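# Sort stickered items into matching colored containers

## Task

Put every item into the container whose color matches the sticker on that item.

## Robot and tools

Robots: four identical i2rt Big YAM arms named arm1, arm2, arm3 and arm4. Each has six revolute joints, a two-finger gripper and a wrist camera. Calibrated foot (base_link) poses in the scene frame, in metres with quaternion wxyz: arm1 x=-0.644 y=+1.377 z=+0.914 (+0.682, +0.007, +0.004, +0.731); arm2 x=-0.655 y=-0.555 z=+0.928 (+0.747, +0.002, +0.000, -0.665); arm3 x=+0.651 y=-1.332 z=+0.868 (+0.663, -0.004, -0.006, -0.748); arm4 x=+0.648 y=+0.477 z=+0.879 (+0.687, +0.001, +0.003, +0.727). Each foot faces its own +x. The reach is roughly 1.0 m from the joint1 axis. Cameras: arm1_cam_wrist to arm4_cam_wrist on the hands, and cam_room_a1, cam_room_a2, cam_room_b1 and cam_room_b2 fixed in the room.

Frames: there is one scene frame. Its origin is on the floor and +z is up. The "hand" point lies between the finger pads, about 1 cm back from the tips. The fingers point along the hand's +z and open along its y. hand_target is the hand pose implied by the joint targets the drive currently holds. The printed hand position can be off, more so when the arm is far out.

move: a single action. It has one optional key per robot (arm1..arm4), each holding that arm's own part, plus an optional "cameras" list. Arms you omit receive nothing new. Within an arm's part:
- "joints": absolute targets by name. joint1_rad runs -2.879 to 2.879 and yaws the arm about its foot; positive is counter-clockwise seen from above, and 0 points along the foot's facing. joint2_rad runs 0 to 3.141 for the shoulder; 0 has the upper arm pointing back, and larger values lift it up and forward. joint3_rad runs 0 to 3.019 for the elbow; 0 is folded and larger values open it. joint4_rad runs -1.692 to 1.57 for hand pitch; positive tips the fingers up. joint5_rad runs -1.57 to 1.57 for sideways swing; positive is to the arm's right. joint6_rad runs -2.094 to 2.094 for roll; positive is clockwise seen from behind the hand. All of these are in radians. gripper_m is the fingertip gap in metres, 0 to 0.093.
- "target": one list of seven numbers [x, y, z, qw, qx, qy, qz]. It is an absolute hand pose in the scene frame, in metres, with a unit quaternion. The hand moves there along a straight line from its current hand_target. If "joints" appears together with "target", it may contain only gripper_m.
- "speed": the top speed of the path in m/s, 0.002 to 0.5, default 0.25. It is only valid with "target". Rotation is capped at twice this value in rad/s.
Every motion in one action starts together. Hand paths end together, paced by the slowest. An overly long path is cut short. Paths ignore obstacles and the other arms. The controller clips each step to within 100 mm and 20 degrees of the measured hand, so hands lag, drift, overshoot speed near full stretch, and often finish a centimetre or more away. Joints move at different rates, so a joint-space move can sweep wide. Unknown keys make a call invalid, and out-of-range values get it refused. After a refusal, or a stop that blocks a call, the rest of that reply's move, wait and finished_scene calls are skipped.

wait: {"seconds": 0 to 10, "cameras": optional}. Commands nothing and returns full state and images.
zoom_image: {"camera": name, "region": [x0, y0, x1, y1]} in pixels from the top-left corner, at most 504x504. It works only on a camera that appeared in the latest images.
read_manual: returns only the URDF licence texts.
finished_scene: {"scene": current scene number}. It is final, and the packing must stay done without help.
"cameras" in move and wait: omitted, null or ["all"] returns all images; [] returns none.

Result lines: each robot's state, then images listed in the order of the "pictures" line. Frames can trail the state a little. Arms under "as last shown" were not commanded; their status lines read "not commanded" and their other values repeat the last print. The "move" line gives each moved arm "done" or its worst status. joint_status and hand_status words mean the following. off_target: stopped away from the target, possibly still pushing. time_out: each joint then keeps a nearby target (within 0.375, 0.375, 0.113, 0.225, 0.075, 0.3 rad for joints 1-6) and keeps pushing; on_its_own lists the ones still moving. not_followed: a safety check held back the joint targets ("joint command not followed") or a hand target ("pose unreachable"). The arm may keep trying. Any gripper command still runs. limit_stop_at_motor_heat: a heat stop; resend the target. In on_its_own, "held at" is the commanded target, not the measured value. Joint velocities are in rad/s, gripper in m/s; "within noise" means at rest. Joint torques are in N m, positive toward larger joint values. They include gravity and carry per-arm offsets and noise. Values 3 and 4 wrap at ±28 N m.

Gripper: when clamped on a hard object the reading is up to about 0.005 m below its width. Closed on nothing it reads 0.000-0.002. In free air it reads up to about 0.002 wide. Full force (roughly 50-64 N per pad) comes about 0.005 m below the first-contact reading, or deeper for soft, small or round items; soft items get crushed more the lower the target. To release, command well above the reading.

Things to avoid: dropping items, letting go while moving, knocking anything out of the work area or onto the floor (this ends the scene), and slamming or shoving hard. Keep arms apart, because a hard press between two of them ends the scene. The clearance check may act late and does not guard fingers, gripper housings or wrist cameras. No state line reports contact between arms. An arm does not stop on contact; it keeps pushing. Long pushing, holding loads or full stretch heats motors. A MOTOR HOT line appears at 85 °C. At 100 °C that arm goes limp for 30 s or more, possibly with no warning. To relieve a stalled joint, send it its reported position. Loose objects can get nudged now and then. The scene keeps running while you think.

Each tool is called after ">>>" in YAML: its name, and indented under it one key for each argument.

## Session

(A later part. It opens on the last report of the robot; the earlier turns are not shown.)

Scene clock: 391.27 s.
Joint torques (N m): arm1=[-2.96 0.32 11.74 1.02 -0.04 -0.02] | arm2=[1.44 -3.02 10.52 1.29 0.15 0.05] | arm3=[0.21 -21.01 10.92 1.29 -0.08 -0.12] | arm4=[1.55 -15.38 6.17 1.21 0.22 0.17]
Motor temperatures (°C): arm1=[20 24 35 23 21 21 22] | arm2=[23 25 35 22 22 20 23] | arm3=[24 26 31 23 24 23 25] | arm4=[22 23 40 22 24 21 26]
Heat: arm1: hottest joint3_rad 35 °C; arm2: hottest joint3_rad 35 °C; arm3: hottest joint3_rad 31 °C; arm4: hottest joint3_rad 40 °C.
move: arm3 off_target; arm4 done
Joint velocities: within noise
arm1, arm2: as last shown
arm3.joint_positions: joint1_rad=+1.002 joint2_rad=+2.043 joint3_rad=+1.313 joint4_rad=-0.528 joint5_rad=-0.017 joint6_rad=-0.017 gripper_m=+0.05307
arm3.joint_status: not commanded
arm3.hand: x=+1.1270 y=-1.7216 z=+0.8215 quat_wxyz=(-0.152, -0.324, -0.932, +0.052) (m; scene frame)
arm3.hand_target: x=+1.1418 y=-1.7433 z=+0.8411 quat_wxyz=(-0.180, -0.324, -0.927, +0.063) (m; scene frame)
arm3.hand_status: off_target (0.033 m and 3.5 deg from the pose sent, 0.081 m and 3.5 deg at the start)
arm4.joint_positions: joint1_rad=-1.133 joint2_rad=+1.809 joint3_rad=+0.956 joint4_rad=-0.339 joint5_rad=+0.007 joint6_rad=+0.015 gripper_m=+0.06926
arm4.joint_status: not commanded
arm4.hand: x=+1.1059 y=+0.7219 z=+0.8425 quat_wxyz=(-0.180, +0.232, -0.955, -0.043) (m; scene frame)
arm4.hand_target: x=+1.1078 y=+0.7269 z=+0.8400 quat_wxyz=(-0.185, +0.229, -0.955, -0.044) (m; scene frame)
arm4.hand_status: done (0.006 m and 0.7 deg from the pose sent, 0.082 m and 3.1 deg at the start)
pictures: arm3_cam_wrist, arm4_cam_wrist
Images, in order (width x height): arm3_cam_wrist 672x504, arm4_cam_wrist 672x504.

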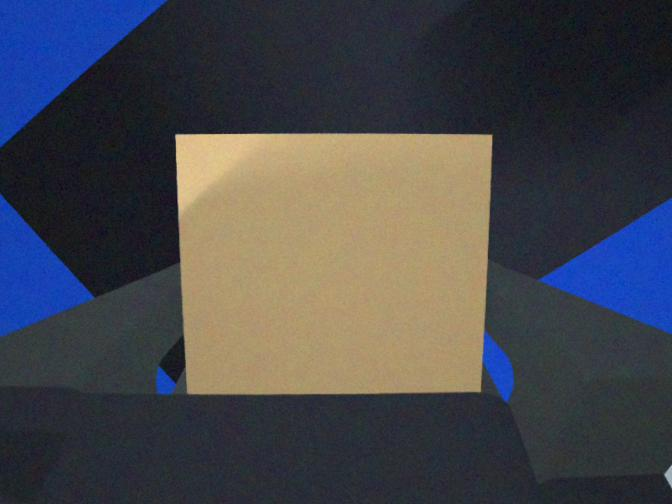

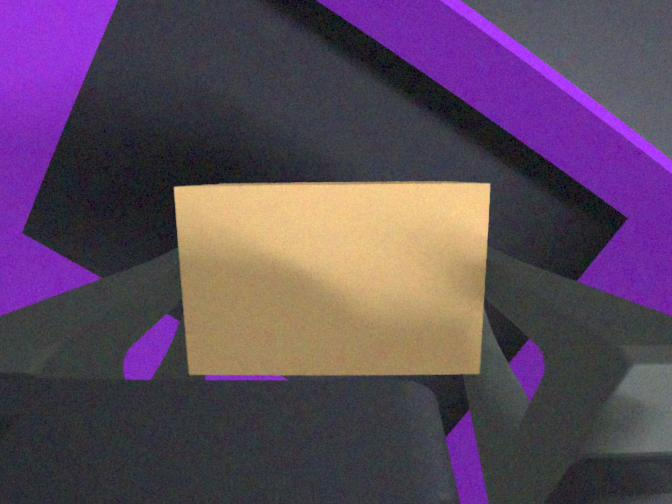

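>>> move:
  arm3: {"target": [1.145, -1.748, 0.775, 0.1801, 0.3236, 0.9267, -0.0629], "speed": 0.12}
  arm4: {"target": [1.102, 0.721, 0.775, 0.1855, -0.2291, 0.9545, 0.0445], "speed": 0.12}
  cameras: ["arm3_cam_wrist", "arm4_cam_wrist"]

Scene clock: 396.40 s.
Joint torques (N m): arm1=[-2.9 -0.38 11.69 0.9 -0.04 -0.01] | arm2=[1.49 -3.08 10.54 1.26 0.16 0.06] | arm3=[0.03 -21.66 9.85 1.26 -0.08 -0.12] | arm4=[0.91 -16.26 5 1.14 0.14 0.13]
Motor temperatures (°C): arm1=[20 24 35 23 21 21 22] | arm2=[23 25 35 22 22 20 23] | arm3=[24 26 32 23 24 23 25] | arm4=[22 24 40 22 24 21 26]
Heat: arm1: hottest joint3_rad 35 °C; arm2: hottest joint3_rad 35 °C; arm3: hottest joint3_rad 32 °C; arm4: hottest joint3_rad 40 °C.
move: arm3 off_target; arm4 done
Joint velocities: within noise
arm1, arm2: as last shown
arm3.joint_positions: joint1_rad=+1.002 joint2_rad=+2.165 joint3_rad=+1.316 joint4_rad=-0.405 joint5_rad=-0.018 joint6_rad=-0.019 gripper_m=+0.05307
arm3.joint_status: not commanded
arm3.hand: x=+1.1304 y=-1.7250 z=+0.7595 quat_wxyz=(-0.154, -0.323, -0.932, +0.053) (m; scene frame)
arm3.hand_target: x=+1.1439 y=-1.7474 z=+0.7758 quat_wxyz=(-0.180, -0.324, -0.927, +0.063) (m; scene frame)
arm3.hand_status: off_target (0.031 m and 3.3 deg from the pose sent, 0.056 m and 3.5 deg at the start)
arm4.joint_positions: joint1_rad=-1.133 joint2_rad=+1.949 joint3_rad=+0.919 joint4_rad=-0.161 joint5_rad=+0.007 joint6_rad=+0.015 gripper_m=+0.06926
arm4.joint_status: not commanded
arm4.hand: x=+1.0995 y=+0.7184 z=+0.7778 quat_wxyz=(-0.181, +0.232, -0.955, -0.043) (m; scene frame)
arm4.hand_target: x=+1.1019 y=+0.7209 z=+0.7751 quat_wxyz=(-0.185, +0.229, -0.955, -0.045) (m; scene frame)
arm4.hand_status: done (0.005 m and 0.7 deg from the pose sent, 0.068 m and 0.7 deg at the start)
pictures: arm3_cam_wrist, arm4_cam_wrist
Images, in order (width x height): arm3_cam_wrist 672x504, arm4_cam_wrist 672x504.

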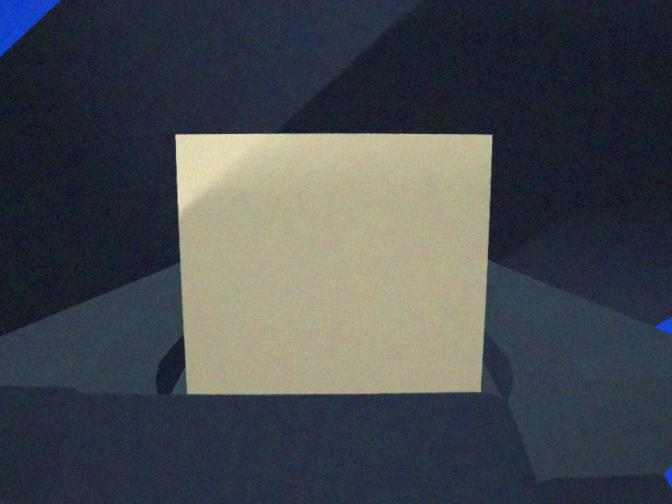

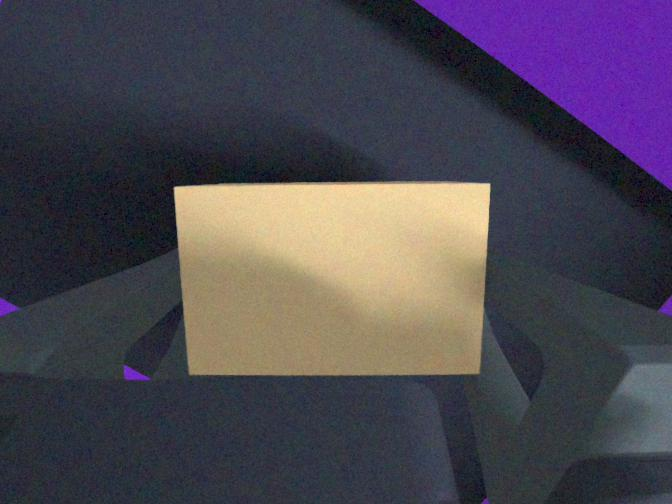

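>>> move:
  arm3: {"target": [1.145, -1.748, 0.761, 0.1801, 0.3236, 0.9267, -0.0629], "speed": 0.05}
  arm4: {"target": [1.101, 0.720, 0.752, 0.1855, -0.2291, 0.9545, 0.0445], "speed": 0.05}
  cameras: []

>>> move:
  arm3: {"target": [1.145, -1.748, 0.752, 0.1801, 0.3236, 0.9267, -0.0629], "speed": 0.03}
  arm4: {"target": [1.101, 0.720, 0.742, 0.1855, -0.2291, 0.9545, 0.0445], "speed": 0.03}
  cameras: ["arm3_cam_wrist", "arm4_cam_wrist"]

Scene clock: 404.03 s.
Joint torques (N m): arm1=[-2.84 -0.03 11.56 0.81 -0.09 -0.01] | arm2=[1.55 -2.9 10.52 1.28 0.16 0.06] | arm3=[0.15 -20.07 9.87 1.28 -0.08 -0.13] | arm4=[1.32 -15.91 4.51 1.21 0.15 0.14]
Motor temperatures (°C): arm1=[20 24 35 23 21 21 21] | arm2=[23 25 35 22 22 20 23] | arm3=[24 26 31 23 24 23 25] | arm4=[22 24 38 22 24 21 26]
Heat: arm1: hottest joint3_rad 35 °C; arm2: hottest joint3_rad 35 °C; arm3: hottest joint3_rad 31 °C; arm4: hottest joint3_rad 38 °C.
move: arm3 off_target; arm4 done
Joint velocities: within noise
arm1, arm2: as last shown
arm3.joint_positions: joint1_rad=+1.002 joint2_rad=+2.177 joint3_rad=+1.316 joint4_rad=-0.379 joint5_rad=-0.018 joint6_rad=-0.019 gripper_m=+0.05307
arm3.joint_status: not commanded
arm3.hand: x=+1.1327 y=-1.7270 z=+0.7542 quat_wxyz=(-0.160, -0.322, -0.931, +0.055) (m; scene frame)
arm3.hand_target: x=+1.1440 y=-1.7475 z=+0.7617 quat_wxyz=(-0.180, -0.324, -0.927, +0.063) (m; scene frame)
arm3.hand_status: off_target (0.025 m and 2.5 deg from the pose sent, 0.027 m and 3.3 deg at the start)
arm4.joint_positions: joint1_rad=-1.133 joint2_rad=+1.998 joint3_rad=+0.919 joint4_rad=-0.103 joint5_rad=+0.007 joint6_rad=+0.015 gripper_m=+0.06926
arm4.joint_status: not commanded
arm4.hand: x=+1.1007 y=+0.7191 z=+0.7589 quat_wxyz=(-0.185, +0.232, -0.954, -0.044) (m; scene frame)
arm4.hand_target: x=+1.1008 y=+0.7199 z=+0.7522 quat_wxyz=(-0.185, +0.229, -0.955, -0.045) (m; scene frame)
arm4.hand_status: done (0.007 m and 0.3 deg from the pose sent, 0.026 m and 0.7 deg at the start)
pictures: none
No camera images: "cameras" was empty.

Scene clock: 405.00 s.
Joint torques (N m): arm1=[-3.25 -0.5 11.56 0.8 -0.02 -0.01] | arm2=[1.61 -2.96 10.52 1.26 0.15 0.06] | arm3=[0.21 -19.72 9.65 1.29 -0.07 -0.12] | arm4=[0.85 -15.5 4.6 1.28 0.14 0.14]
Motor temperatures (°C): arm1=[20 24 35 23 21 21 21] | arm2=[23 25 35 22 22 20 23] | arm3=[24 26 31 23 24 23 25] | arm4=[22 24 38 22 24 21 26]
Heat: arm1: hottest joint3_rad 35 °C; arm2: hottest joint3_rad 35 °C; arm3: hottest joint3_rad 31 °C; arm4: hottest joint3_rad 38 °C.
move: arm3 off_target; arm4 done
Joint velocities: within noise
arm1, arm2: as last shown
arm3.joint_positions: joint1_rad=+1.002 joint2_rad=+2.185 joint3_rad=+1.320 joint4_rad=-0.362 joint5_rad=-0.019 joint6_rad=-0.019 gripper_m=+0.05307
arm3.joint_status: not commanded
arm3.hand: x=+1.1359 y=-1.7295 z=+0.7521 quat_wxyz=(-0.166, -0.322, -0.930, +0.057) (m; scene frame)
arm3.hand_target: x=+1.1442 y=-1.7475 z=+0.7525 quat_wxyz=(-0.180, -0.324, -0.927, +0.063) (m; scene frame)
arm3.hand_status: off_target (0.021 m and 1.8 deg from the pose sent, 0.024 m and 2.5 deg at the start)
arm4.joint_positions: joint1_rad=-1.133 joint2_rad=+2.020 joint3_rad=+0.919 joint4_rad=-0.080 joint5_rad=+0.007 joint6_rad=+0.015 gripper_m=+0.06926
arm4.joint_status: not commanded
arm4.hand: x=+1.1004 y=+0.7189 z=+0.7501 quat_wxyz=(-0.186, +0.232, -0.954, -0.044) (m; scene frame)
arm4.hand_target: x=+1.1008 y=+0.7199 z=+0.7422 quat_wxyz=(-0.185, +0.229, -0.955, -0.045) (m; scene frame)
arm4.hand_status: done (0.008 m and 0.3 deg from the pose sent, 0.017 m and 0.4 deg at the start)
pictures: arm3_cam_wrist, arm4_cam_wrist
Images, in order (width x height): arm3_cam_wrist 672x504, arm4_cam_wrist 672x504.

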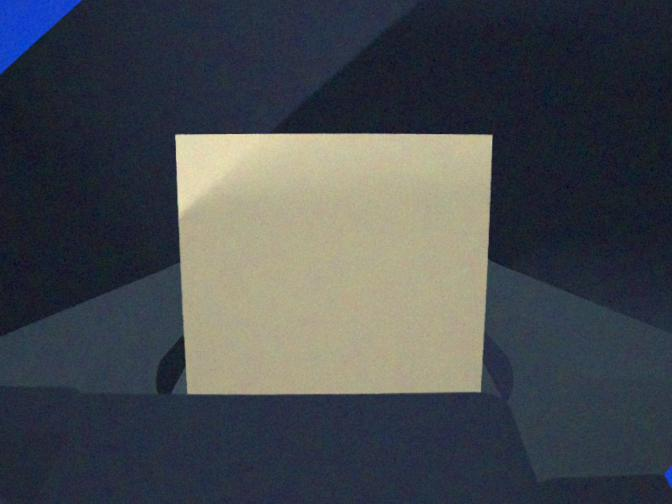

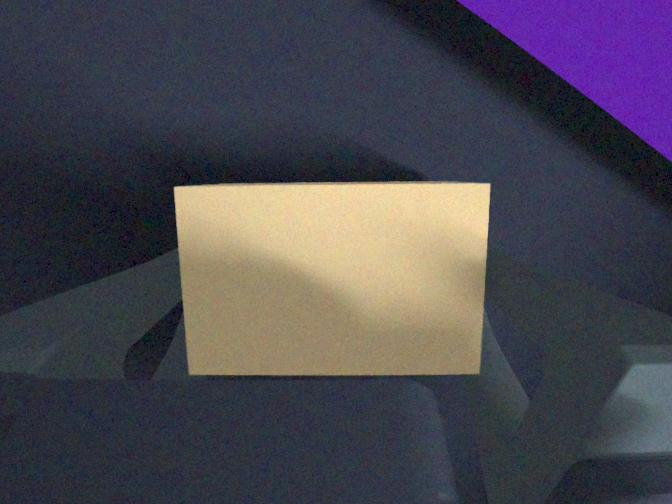

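>>> move:
  arm3: {"target": [1.145, -1.748, 0.745, 0.1801, 0.3236, 0.9267, -0.0629], "speed": 0.03}
  arm4: {"target": [1.101, 0.720, 0.733, 0.1855, -0.2291, 0.9545, 0.0445], "speed": 0.03}
  cameras: []

>>> move:
  arm3: {"target": [1.145, -1.748, 0.739, 0.1801, 0.3236, 0.9267, -0.0629], "speed": 0.03}
  arm4: {"target": [1.101, 0.720, 0.725, 0.1855, -0.2291, 0.9545, 0.0445], "speed": 0.03}
  cameras: ["arm3_cam_wrist", "arm4_cam_wrist"]

Scene clock: 409.80 s.
Joint torques (N m): arm1=[-2.78 0.5 11.66 0.76 -0.04 -0.01] | arm2=[1.61 -2.9 10.56 1.28 0.15 0.06] | arm3=[0.21 -18.78 9.36 1.26 -0.04 -0.12] | arm4=[0.91 -15.79 4.59 1.2 0.15 0.09]
Motor temperatures (°C): arm1=[20 24 35 23 21 21 21] | arm2=[23 25 35 22 22 20 23] | arm3=[24 26 31 23 24 23 25] | arm4=[22 24 37 22 24 21 27]
Heat: arm1: hottest joint3_rad 35 °C; arm2: hottest joint3_rad 35 °C; arm3: hottest joint3_rad 31 °C; arm4: hottest joint3_rad 37 °C.
move: arm3 off_target; arm4 done
Joint velocities: within noise
arm1.joint_positions: joint1_rad=-2.249 joint2_rad=+0.767 joint3_rad=+0.831 joint4_rad=-1.083 joint5_rad=-0.011 joint6_rad=-0.005 gripper_m=+0.08996
arm1.joint_status: not commanded
arm1.hand: x=-0.3877 y=+1.2025 z=+1.1671 quat_wxyz=(-0.254, -0.285, -0.921, +0.078) (m; scene frame)
arm1.hand_target: x=-0.3900 y=+1.2001 z=+1.1650 quat_wxyz=(-0.247, -0.289, -0.922, +0.077) (m; scene frame)
arm1.hand_status: not commanded
arm2.joint_positions: joint1_rad=+0.924 joint2_rad=+0.773 joint3_rad=+0.808 joint4_rad=-1.044 joint5_rad=+0.005 joint6_rad=+0.008 gripper_m=+0.08994
arm2.joint_status: not commanded
arm2.hand: x=-0.3878 y=-0.7143 z=+1.1773 quat_wxyz=(-0.268, -0.256, -0.926, +0.072) (m; scene frame)
arm2.hand_target: x=-0.3903 y=-0.7101 z=+1.1652 quat_wxyz=(-0.250, -0.253, -0.932, +0.068) (m; scene frame)
arm2.hand_status: not commanded
arm3.joint_positions: joint1_rad=+1.002 joint2_rad=+2.191 joint3_rad=+1.324 joint4_rad=-0.348 joint5_rad=-0.019 joint6_rad=-0.019 gripper_m=+0.05307
arm3.joint_status: not commanded
arm3.hand: x=+1.1391 y=-1.7320 z=+0.7514 quat_wxyz=(-0.172, -0.321, -0.929, +0.059) (m; scene frame)
arm3.hand_target: x=+1.1443 y=-1.7475 z=+0.7453 quat_wxyz=(-0.180, -0.324, -0.927, +0.063) (m; scene frame)
arm3.hand_status: off_target (0.018 m and 1.1 deg from the pose sent, 0.022 m and 1.8 deg at the start)
arm4.joint_positions: joint1_rad=-1.133 joint2_rad=+2.043 joint3_rad=+0.919 joint4_rad=-0.059 joint5_rad=+0.007 joint6_rad=+0.015 gripper_m=+0.06926
arm4.joint_status: not commanded
arm4.hand: x=+1.0994 y=+0.7183 z=+0.7410 quat_wxyz=(-0.185, +0.232, -0.954, -0.044) (m; scene frame)
arm4.hand_target: x=+1.1008 y=+0.7199 z=+0.7331 quat_wxyz=(-0.185, +0.229, -0.955, -0.044) (m; scene frame)
arm4.hand_status: done (0.008 m and 0.4 deg from the pose sent, 0.017 m and 0.4 deg at the start)
pictures: none
No camera images: "cameras" was empty.

Scene clock: 410.77 s.
Joint torques (N m): arm1=[-2.14 0.09 11.66 0.84 -0.06 -0.02] | arm2=[1.49 -3.02 10.54 1.26 0.15 0.05] | arm3=[0.03 -18.08 9.44 1.28 -0.02 -0.12] | arm4=[0.79 -14.56 4.79 1.21 0.17 0.09]
Motor temperatures (°C): arm1=[20 24 35 23 21 21 21] | arm2=[23 25 35 22 22 20 23] | arm3=[24 26 32 23 24 23 25] | arm4=[22 24 37 22 24 21 27]
Heat: arm1: hottest joint3_rad 35 °C; arm2: hottest joint3_rad 35 °C; arm3: hottest joint3_rad 32 °C; arm4: hottest joint3_rad 37 °C.
move: arm3 off_target; arm4 off_target
Joint velocities: within noise
arm1, arm2: as last shown
arm3.joint_positions: joint1_rad=+1.002 joint2_rad=+2.193 joint3_rad=+1.324 joint4_rad=-0.336 joint5_rad=-0.020 joint6_rad=-0.019 gripper_m=+0.05307
arm3.joint_status: not commanded
arm3.hand: x=+1.1408 y=-1.7333 z=+0.7508 quat_wxyz=(-0.177, -0.321, -0.929, +0.060) (m; scene frame)
arm3.hand_target: x=+1.1443 y=-1.7474 z=+0.7395 quat_wxyz=(-0.180, -0.324, -0.927, +0.063) (m; scene frame)
arm3.hand_status: off_target (0.019 m and 0.6 deg from the pose sent, 0.021 m and 1.1 deg at the start)
arm4.joint_positions: joint1_rad=-1.133 joint2_rad=+2.048 joint3_rad=+0.919 joint4_rad=-0.040 joint5_rad=+0.007 joint6_rad=+0.015 gripper_m=+0.06926
arm4.joint_status: not commanded
arm4.hand: x=+1.1020 y=+0.7198 z=+0.7403 quat_wxyz=(-0.192, +0.232, -0.953, -0.046) (m; scene frame)
arm4.hand_target: x=+1.1004 y=+0.7197 z=+0.7254 quat_wxyz=(-0.185, +0.229, -0.955, -0.044) (m; scene frame)
arm4.hand_status: off_target (0.015 m and 0.8 deg from the pose sent, 0.016 m and 0.4 deg at the start)
pictures: arm3_cam_wrist, arm4_cam_wrist
Images, in order (width x height): arm3_cam_wrist 672x504, arm4_cam_wrist 672x504.

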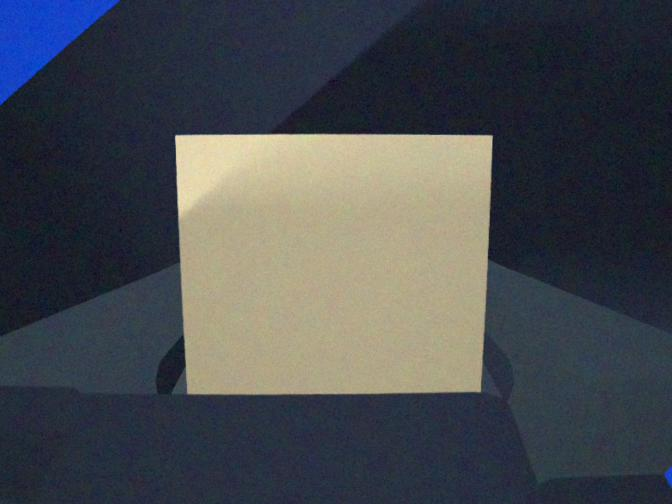

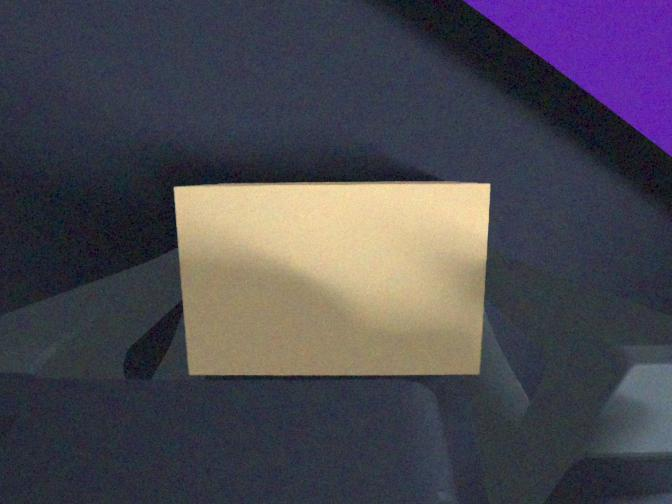

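>>> move:
  arm3: {"target": [1.143, -1.742, 0.742, 0.2443, 0.3185, 0.9119, -0.0853], "speed": 0.1}
  arm4: {"target": [1.101, 0.720, 0.731, 0.2394, -0.2262, 0.9425, 0.0575], "speed": 0.1}
  cameras: ["arm3_cam_wrist", "arm4_cam_wrist"]

Scene clock: 422.33 s.
Joint torques (N m): arm1=[-2.96 0.21 11.75 0.87 -0.1 -0.03] | arm2=[1.61 -2.96 10.52 1.25 0.15 0.06] | arm3=[0.62 -21.07 4.98 1.48 -0.02 -0.04] | arm4=[1.03 -15.5 3.6 1.54 0.24 0.14]
Motor temperatures (°C): arm1=[20 24 35 23 21 21 21] | arm2=[23 25 35 22 22 20 23] | arm3=[24 25 32 23 24 23 25] | arm4=[22 24 35 22 24 21 27]
Heat: arm1: hottest joint3_rad 35 °C; arm2: hottest joint3_rad 35 °C; arm3: hottest joint3_rad 32 °C; arm4: hottest joint3_rad 35 °C.
move: arm3 done; arm4 done
Joint velocities: within noise
arm1, arm2: as last shown
arm3.joint_positions: joint1_rad=+1.002 joint2_rad=+2.200 joint3_rad=+1.253 joint4_rad=-0.106 joint5_rad=-0.020 joint6_rad=-0.019 gripper_m=+0.05307
arm3.joint_status: not commanded
arm3.hand: x=+1.1502 y=-1.7409 z=+0.7466 quat_wxyz=(-0.246, -0.314, -0.913, +0.086) (m; scene frame)
arm3.hand_target: x=+1.1430 y=-1.7418 z=+0.7419 quat_wxyz=(-0.244, -0.318, -0.912, +0.085) (m; scene frame)
arm3.hand_status: done (0.009 m and 0.6 deg from the pose sent, 0.013 m and 8.5 deg at the start)
arm4.joint_positions: joint1_rad=-1.133 joint2_rad=+2.053 joint3_rad=+0.859 joint4_rad=+0.133 joint5_rad=+0.008 joint6_rad=+0.015 gripper_m=+0.06926
arm4.joint_status: not commanded
arm4.hand: x=+1.1039 y=+0.7207 z=+0.7404 quat_wxyz=(-0.242, +0.229, -0.941, -0.059) (m; scene frame)
arm4.hand_target: x=+1.1009 y=+0.7199 z=+0.7312 quat_wxyz=(-0.239, +0.226, -0.942, -0.057) (m; scene frame)
arm4.hand_status: done (0.010 m and 0.4 deg from the pose sent, 0.009 m and 5.8 deg at the start)
pictures: arm3_cam_wrist, arm4_cam_wrist
Images, in order (width x height): arm3_cam_wrist 672x504, arm4_cam_wrist 672x504.

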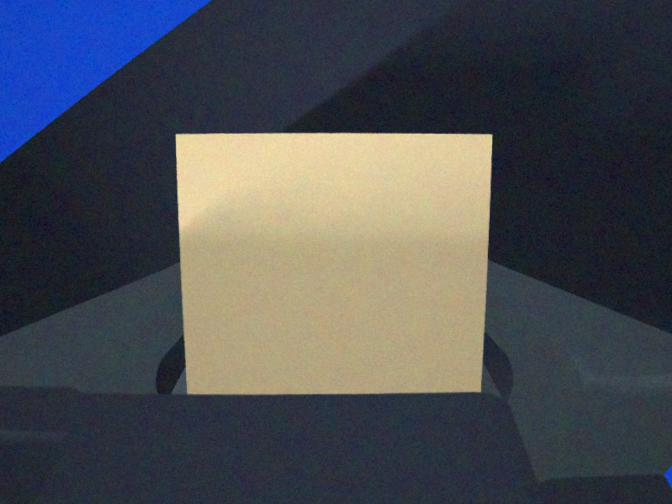

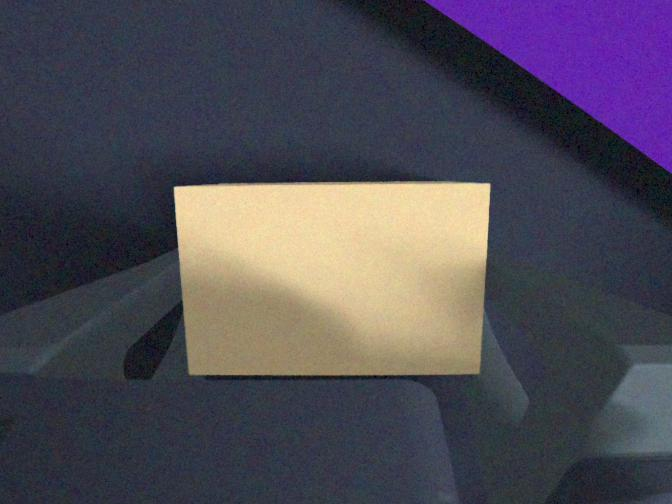

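>>> move:
  arm3: {"joints": {"gripper_m": 0.09}}
  arm4: {"joints": {"gripper_m": 0.09}}
  cameras: ["arm3_cam_wrist", "arm4_cam_wrist"]

Scene clock: 426.23 s.
Joint torques (N m): arm1=[-2.49 0.09 11.69 0.98 -0.07 -0.02] | arm2=[1.49 -2.84 10.52 1.26 0.15 0.06] | arm3=[0.62 -21.19 4.96 1.4 -0.04 -0.04] | arm4=[0.67 -15.15 3.62 1.33 0.18 0.11]
Motor temperatures (°C): arm1=[20 24 35 23 21 21 21] | arm2=[23 25 35 22 22 20 23] | arm3=[24 26 31 23 24 23 25] | arm4=[22 24 35 22 24 21 27]
Heat: arm1: hottest joint3_rad 35 °C; arm2: hottest joint3_rad 35 °C; arm3: hottest joint3_rad 31 °C; arm4: hottest joint3_rad 35 °C.
move: arm3 done; arm4 done
Joint velocities: within noise
arm1, arm2: as last shown
arm3.joint_positions: joint1_rad=+1.002 joint2_rad=+2.200 joint3_rad=+1.253 joint4_rad=-0.104 joint5_rad=-0.020 joint6_rad=-0.019 gripper_m=+0.08996
arm3.joint_status: all done
arm3.hand: x=+1.1504 y=-1.7412 z=+0.7468 quat_wxyz=(-0.247, -0.314, -0.913, +0.086) (m; scene frame)
arm3.hand_target: x=+1.1430 y=-1.7419 z=+0.7420 quat_wxyz=(-0.244, -0.318, -0.912, +0.085) (m; scene frame)
arm3.hand_status: not commanded
arm4.joint_positions: joint1_rad=-1.133 joint2_rad=+2.053 joint3_rad=+0.859 joint4_rad=+0.133 joint5_rad=+0.008 joint6_rad=+0.015 gripper_m=+0.08991
arm4.joint_status: all done
arm4.hand: x=+1.1040 y=+0.7206 z=+0.7404 quat_wxyz=(-0.242, +0.229, -0.941, -0.058) (m; scene frame)
arm4.hand_target: x=+1.1008 y=+0.7199 z=+0.7312 quat_wxyz=(-0.239, +0.226, -0.943, -0.057) (m; scene frame)
arm4.hand_status: not commanded
pictures: arm3_cam_wrist, arm4_cam_wrist
Images, in order (width x height): arm3_cam_wrist 672x504, arm4_cam_wrist 672x504.

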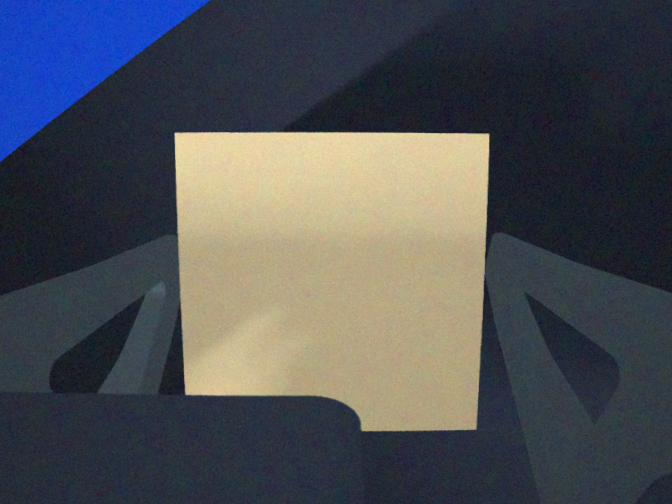

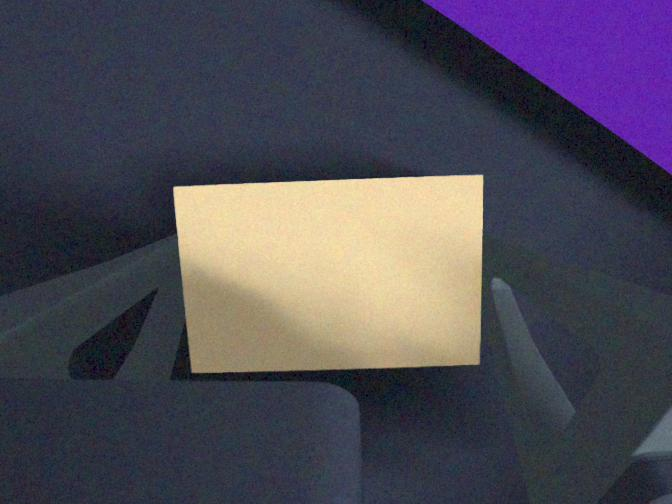

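>>> move:
  arm3: {"target": [1.10, -1.702, 0.855, 0.2443, 0.3185, 0.9119, -0.0853], "speed": 0.15}
  arm4: {"target": [1.056, 0.695, 0.845, 0.2394, -0.2262, 0.9425, 0.0575], "speed": 0.15}
  cameras: ["arm3_cam_wrist", "arm4_cam_wrist"]

>>> move:
  arm3: {"target": [1.02, -1.63, 1.0, 0.2443, 0.3185, 0.9119, -0.0853], "speed": 0.25}
  arm4: {"target": [0.98, 0.65, 1.0, 0.2394, -0.2262, 0.9425, 0.0575], "speed": 0.25}
  cameras: ["arm3_cam_wrist", "arm4_cam_wrist", "cam_room_a1", "cam_room_a2"]

Scene clock: 435.23 s.
Joint torques (N m): arm1=[-2.49 -0.26 11.73 1.01 -0.08 0.03] | arm2=[1.55 -2.84 10.52 1.26 0.15 0.05] | arm3=[0.67 -18.32 6.41 0.7 0.12 -0.01] | arm4=[1.14 -14.04 5.2 0.34 0.14 0.08]
Motor temperatures (°C): arm1=[20 24 35 23 21 21 21] | arm2=[23 25 35 22 22 20 23] | arm3=[24 26 31 23 24 23 24] | arm4=[22 24 34 22 24 21 26]
Heat: arm1: hottest joint3_rad 35 °C; arm2: hottest joint3_rad 35 °C; arm3: hottest joint3_rad 31 °C; arm4: hottest joint3_rad 34 °C.
move: arm3 done; arm4 done
Joint velocities: within noise
arm1, arm2: as last shown
arm3.joint_positions: joint1_rad=+1.002 joint2_rad=+1.873 joint3_rad=+1.065 joint4_rad=-0.240 joint5_rad=-0.022 joint6_rad=-0.019 gripper_m=+0.08996
arm3.joint_status: not commanded
arm3.hand: x=+1.1053 y=-1.7022 z=+0.8558 quat_wxyz=(-0.249, -0.313, -0.912, +0.086) (m; scene frame)
arm3.hand_target: x=+1.1001 y=-1.7020 z=+0.8549 quat_wxyz=(-0.244, -0.318, -0.912, +0.085) (m; scene frame)
arm3.hand_status: done (0.005 m and 0.8 deg from the pose sent, 0.126 m and 0.6 deg at the start)
arm4.joint_positions: joint1_rad=-1.133 joint2_rad=+1.682 joint3_rad=+0.705 joint4_rad=-0.082 joint5_rad=+0.008 joint6_rad=+0.015 gripper_m=+0.08991
arm4.joint_status: not commanded
arm4.hand: x=+1.0583 y=+0.6961 z=+0.8448 quat_wxyz=(-0.243, +0.228, -0.941, -0.059) (m; scene frame)
arm4.hand_target: x=+1.0559 y=+0.6949 z=+0.8449 quat_wxyz=(-0.239, +0.226, -0.943, -0.057) (m; scene frame)
arm4.hand_status: done (0.003 m and 0.6 deg from the pose sent, 0.118 m and 0.4 deg at the start)
pictures: arm3_cam_wrist, arm4_cam_wrist
Images, in order (width x height): arm3_cam_wrist 672x504, arm4_cam_wrist 672x504.

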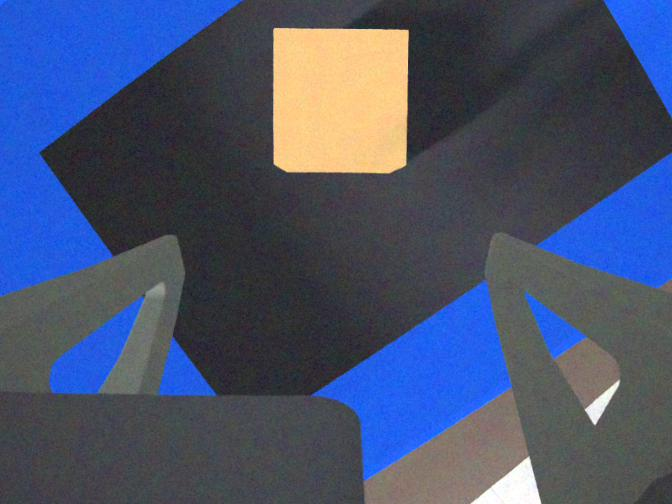

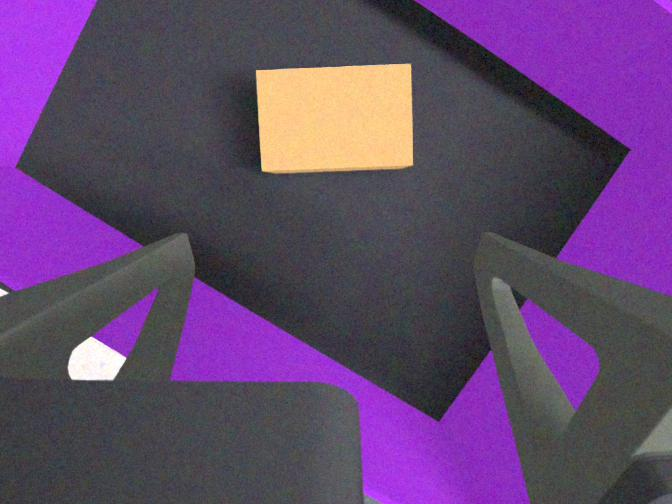

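Scene clock: 436.63 s.
Joint torques (N m): arm1=[-2.84 0.26 11.7 0.9 -0.06 0.02] | arm2=[1.55 -2.9 10.54 1.26 0.15 0.05] | arm3=[1.32 -10.93 8.24 0.77 0.11 0.03] | arm4=[0.5 -6.59 9.29 0.42 -0.02 0.01]
Motor temperatures (°C): arm1=[20 24 35 23 21 21 21] | arm2=[23 25 35 22 22 20 23] | arm3=[24 26 31 23 24 23 24] | arm4=[22 24 34 22 24 21 26]
Heat: arm1: hottest joint3_rad 35 °C; arm2: hottest joint3_rad 35 °C; arm3: hottest joint3_rad 31 °C; arm4: hottest joint3_rad 34 °C.
move: arm3 done; arm4 done
Joint velocities: within noise
arm1, arm2: as last shown
arm3.joint_positions: joint1_rad=+1.002 joint2_rad=+1.366 joint3_rad=+0.910 joint4_rad=-0.579 joint5_rad=-0.019 joint6_rad=-0.016 gripper_m=+0.08996
arm3.joint_status: not commanded
arm3.hand: x=+1.0227 y=-1.6328 z=+1.0077 quat_wxyz=(-0.254, -0.314, -0.910, +0.089) (m; scene frame)
arm3.hand_target: x=+1.0200 y=-1.6299 z=+1.0000 quat_wxyz=(-0.244, -0.318, -0.912, +0.085) (m; scene frame)
arm3.hand_status: done (0.009 m and 1.3 deg from the pose sent, 0.182 m and 0.8 deg at the start)
arm4.joint_positions: joint1_rad=-1.137 joint2_rad=+1.086 joint3_rad=+0.647 joint4_rad=-0.625 joint5_rad=+0.008 joint6_rad=+0.015 gripper_m=+0.08991
arm4.joint_status: not commanded
arm4.hand: x=+0.9761 y=+0.6506 z=+0.9967 quat_wxyz=(-0.241, +0.227, -0.942, -0.058) (m; scene frame)
arm4.hand_target: x=+0.9799 y=+0.6499 z=+0.9999 quat_wxyz=(-0.239, +0.226, -0.942, -0.058) (m; scene frame)
arm4.hand_status: done (0.005 m and 0.2 deg from the pose sent, 0.180 m and 0.6 deg at the start)
pictures: arm3_cam_wrist, arm4_cam_wrist, cam_room_a1, cam_room_a2
Images, in order (width x height): arm3_cam_wrist 672x504, arm4_cam_wrist 672x504, cam_room_a1 672x504, cam_room_a2 672x504.

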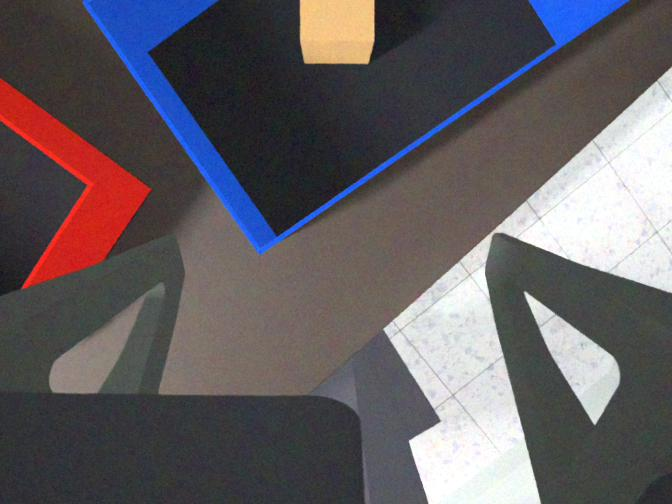

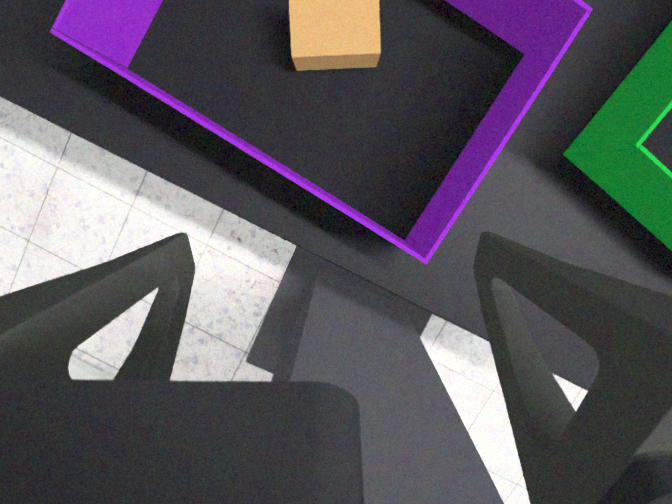

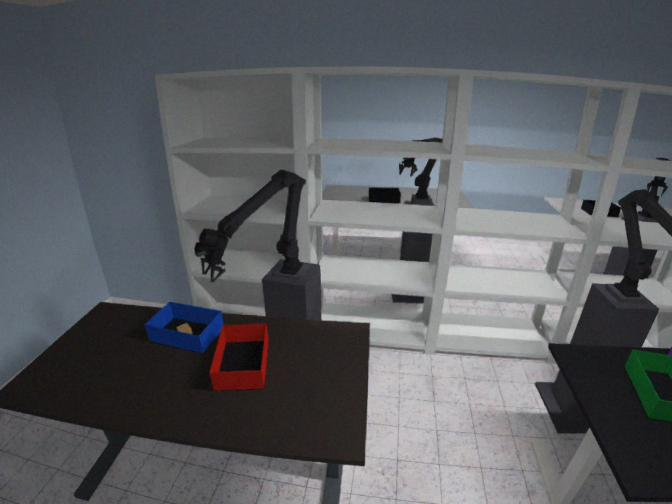

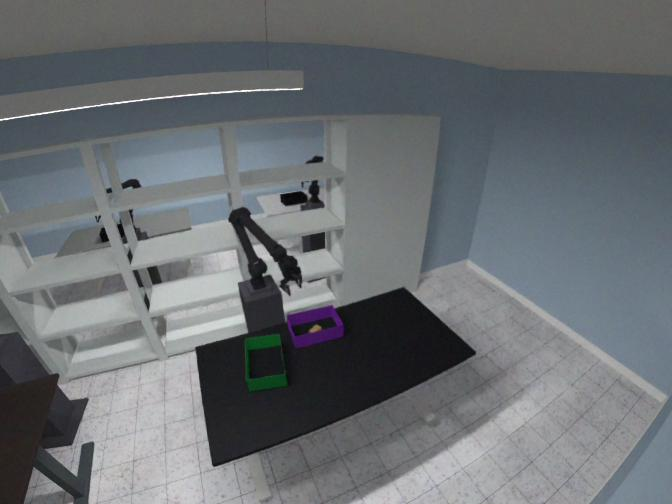

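Both packed.

>>> finished_scene:
  scene: 3

The scene is finished: the task was done.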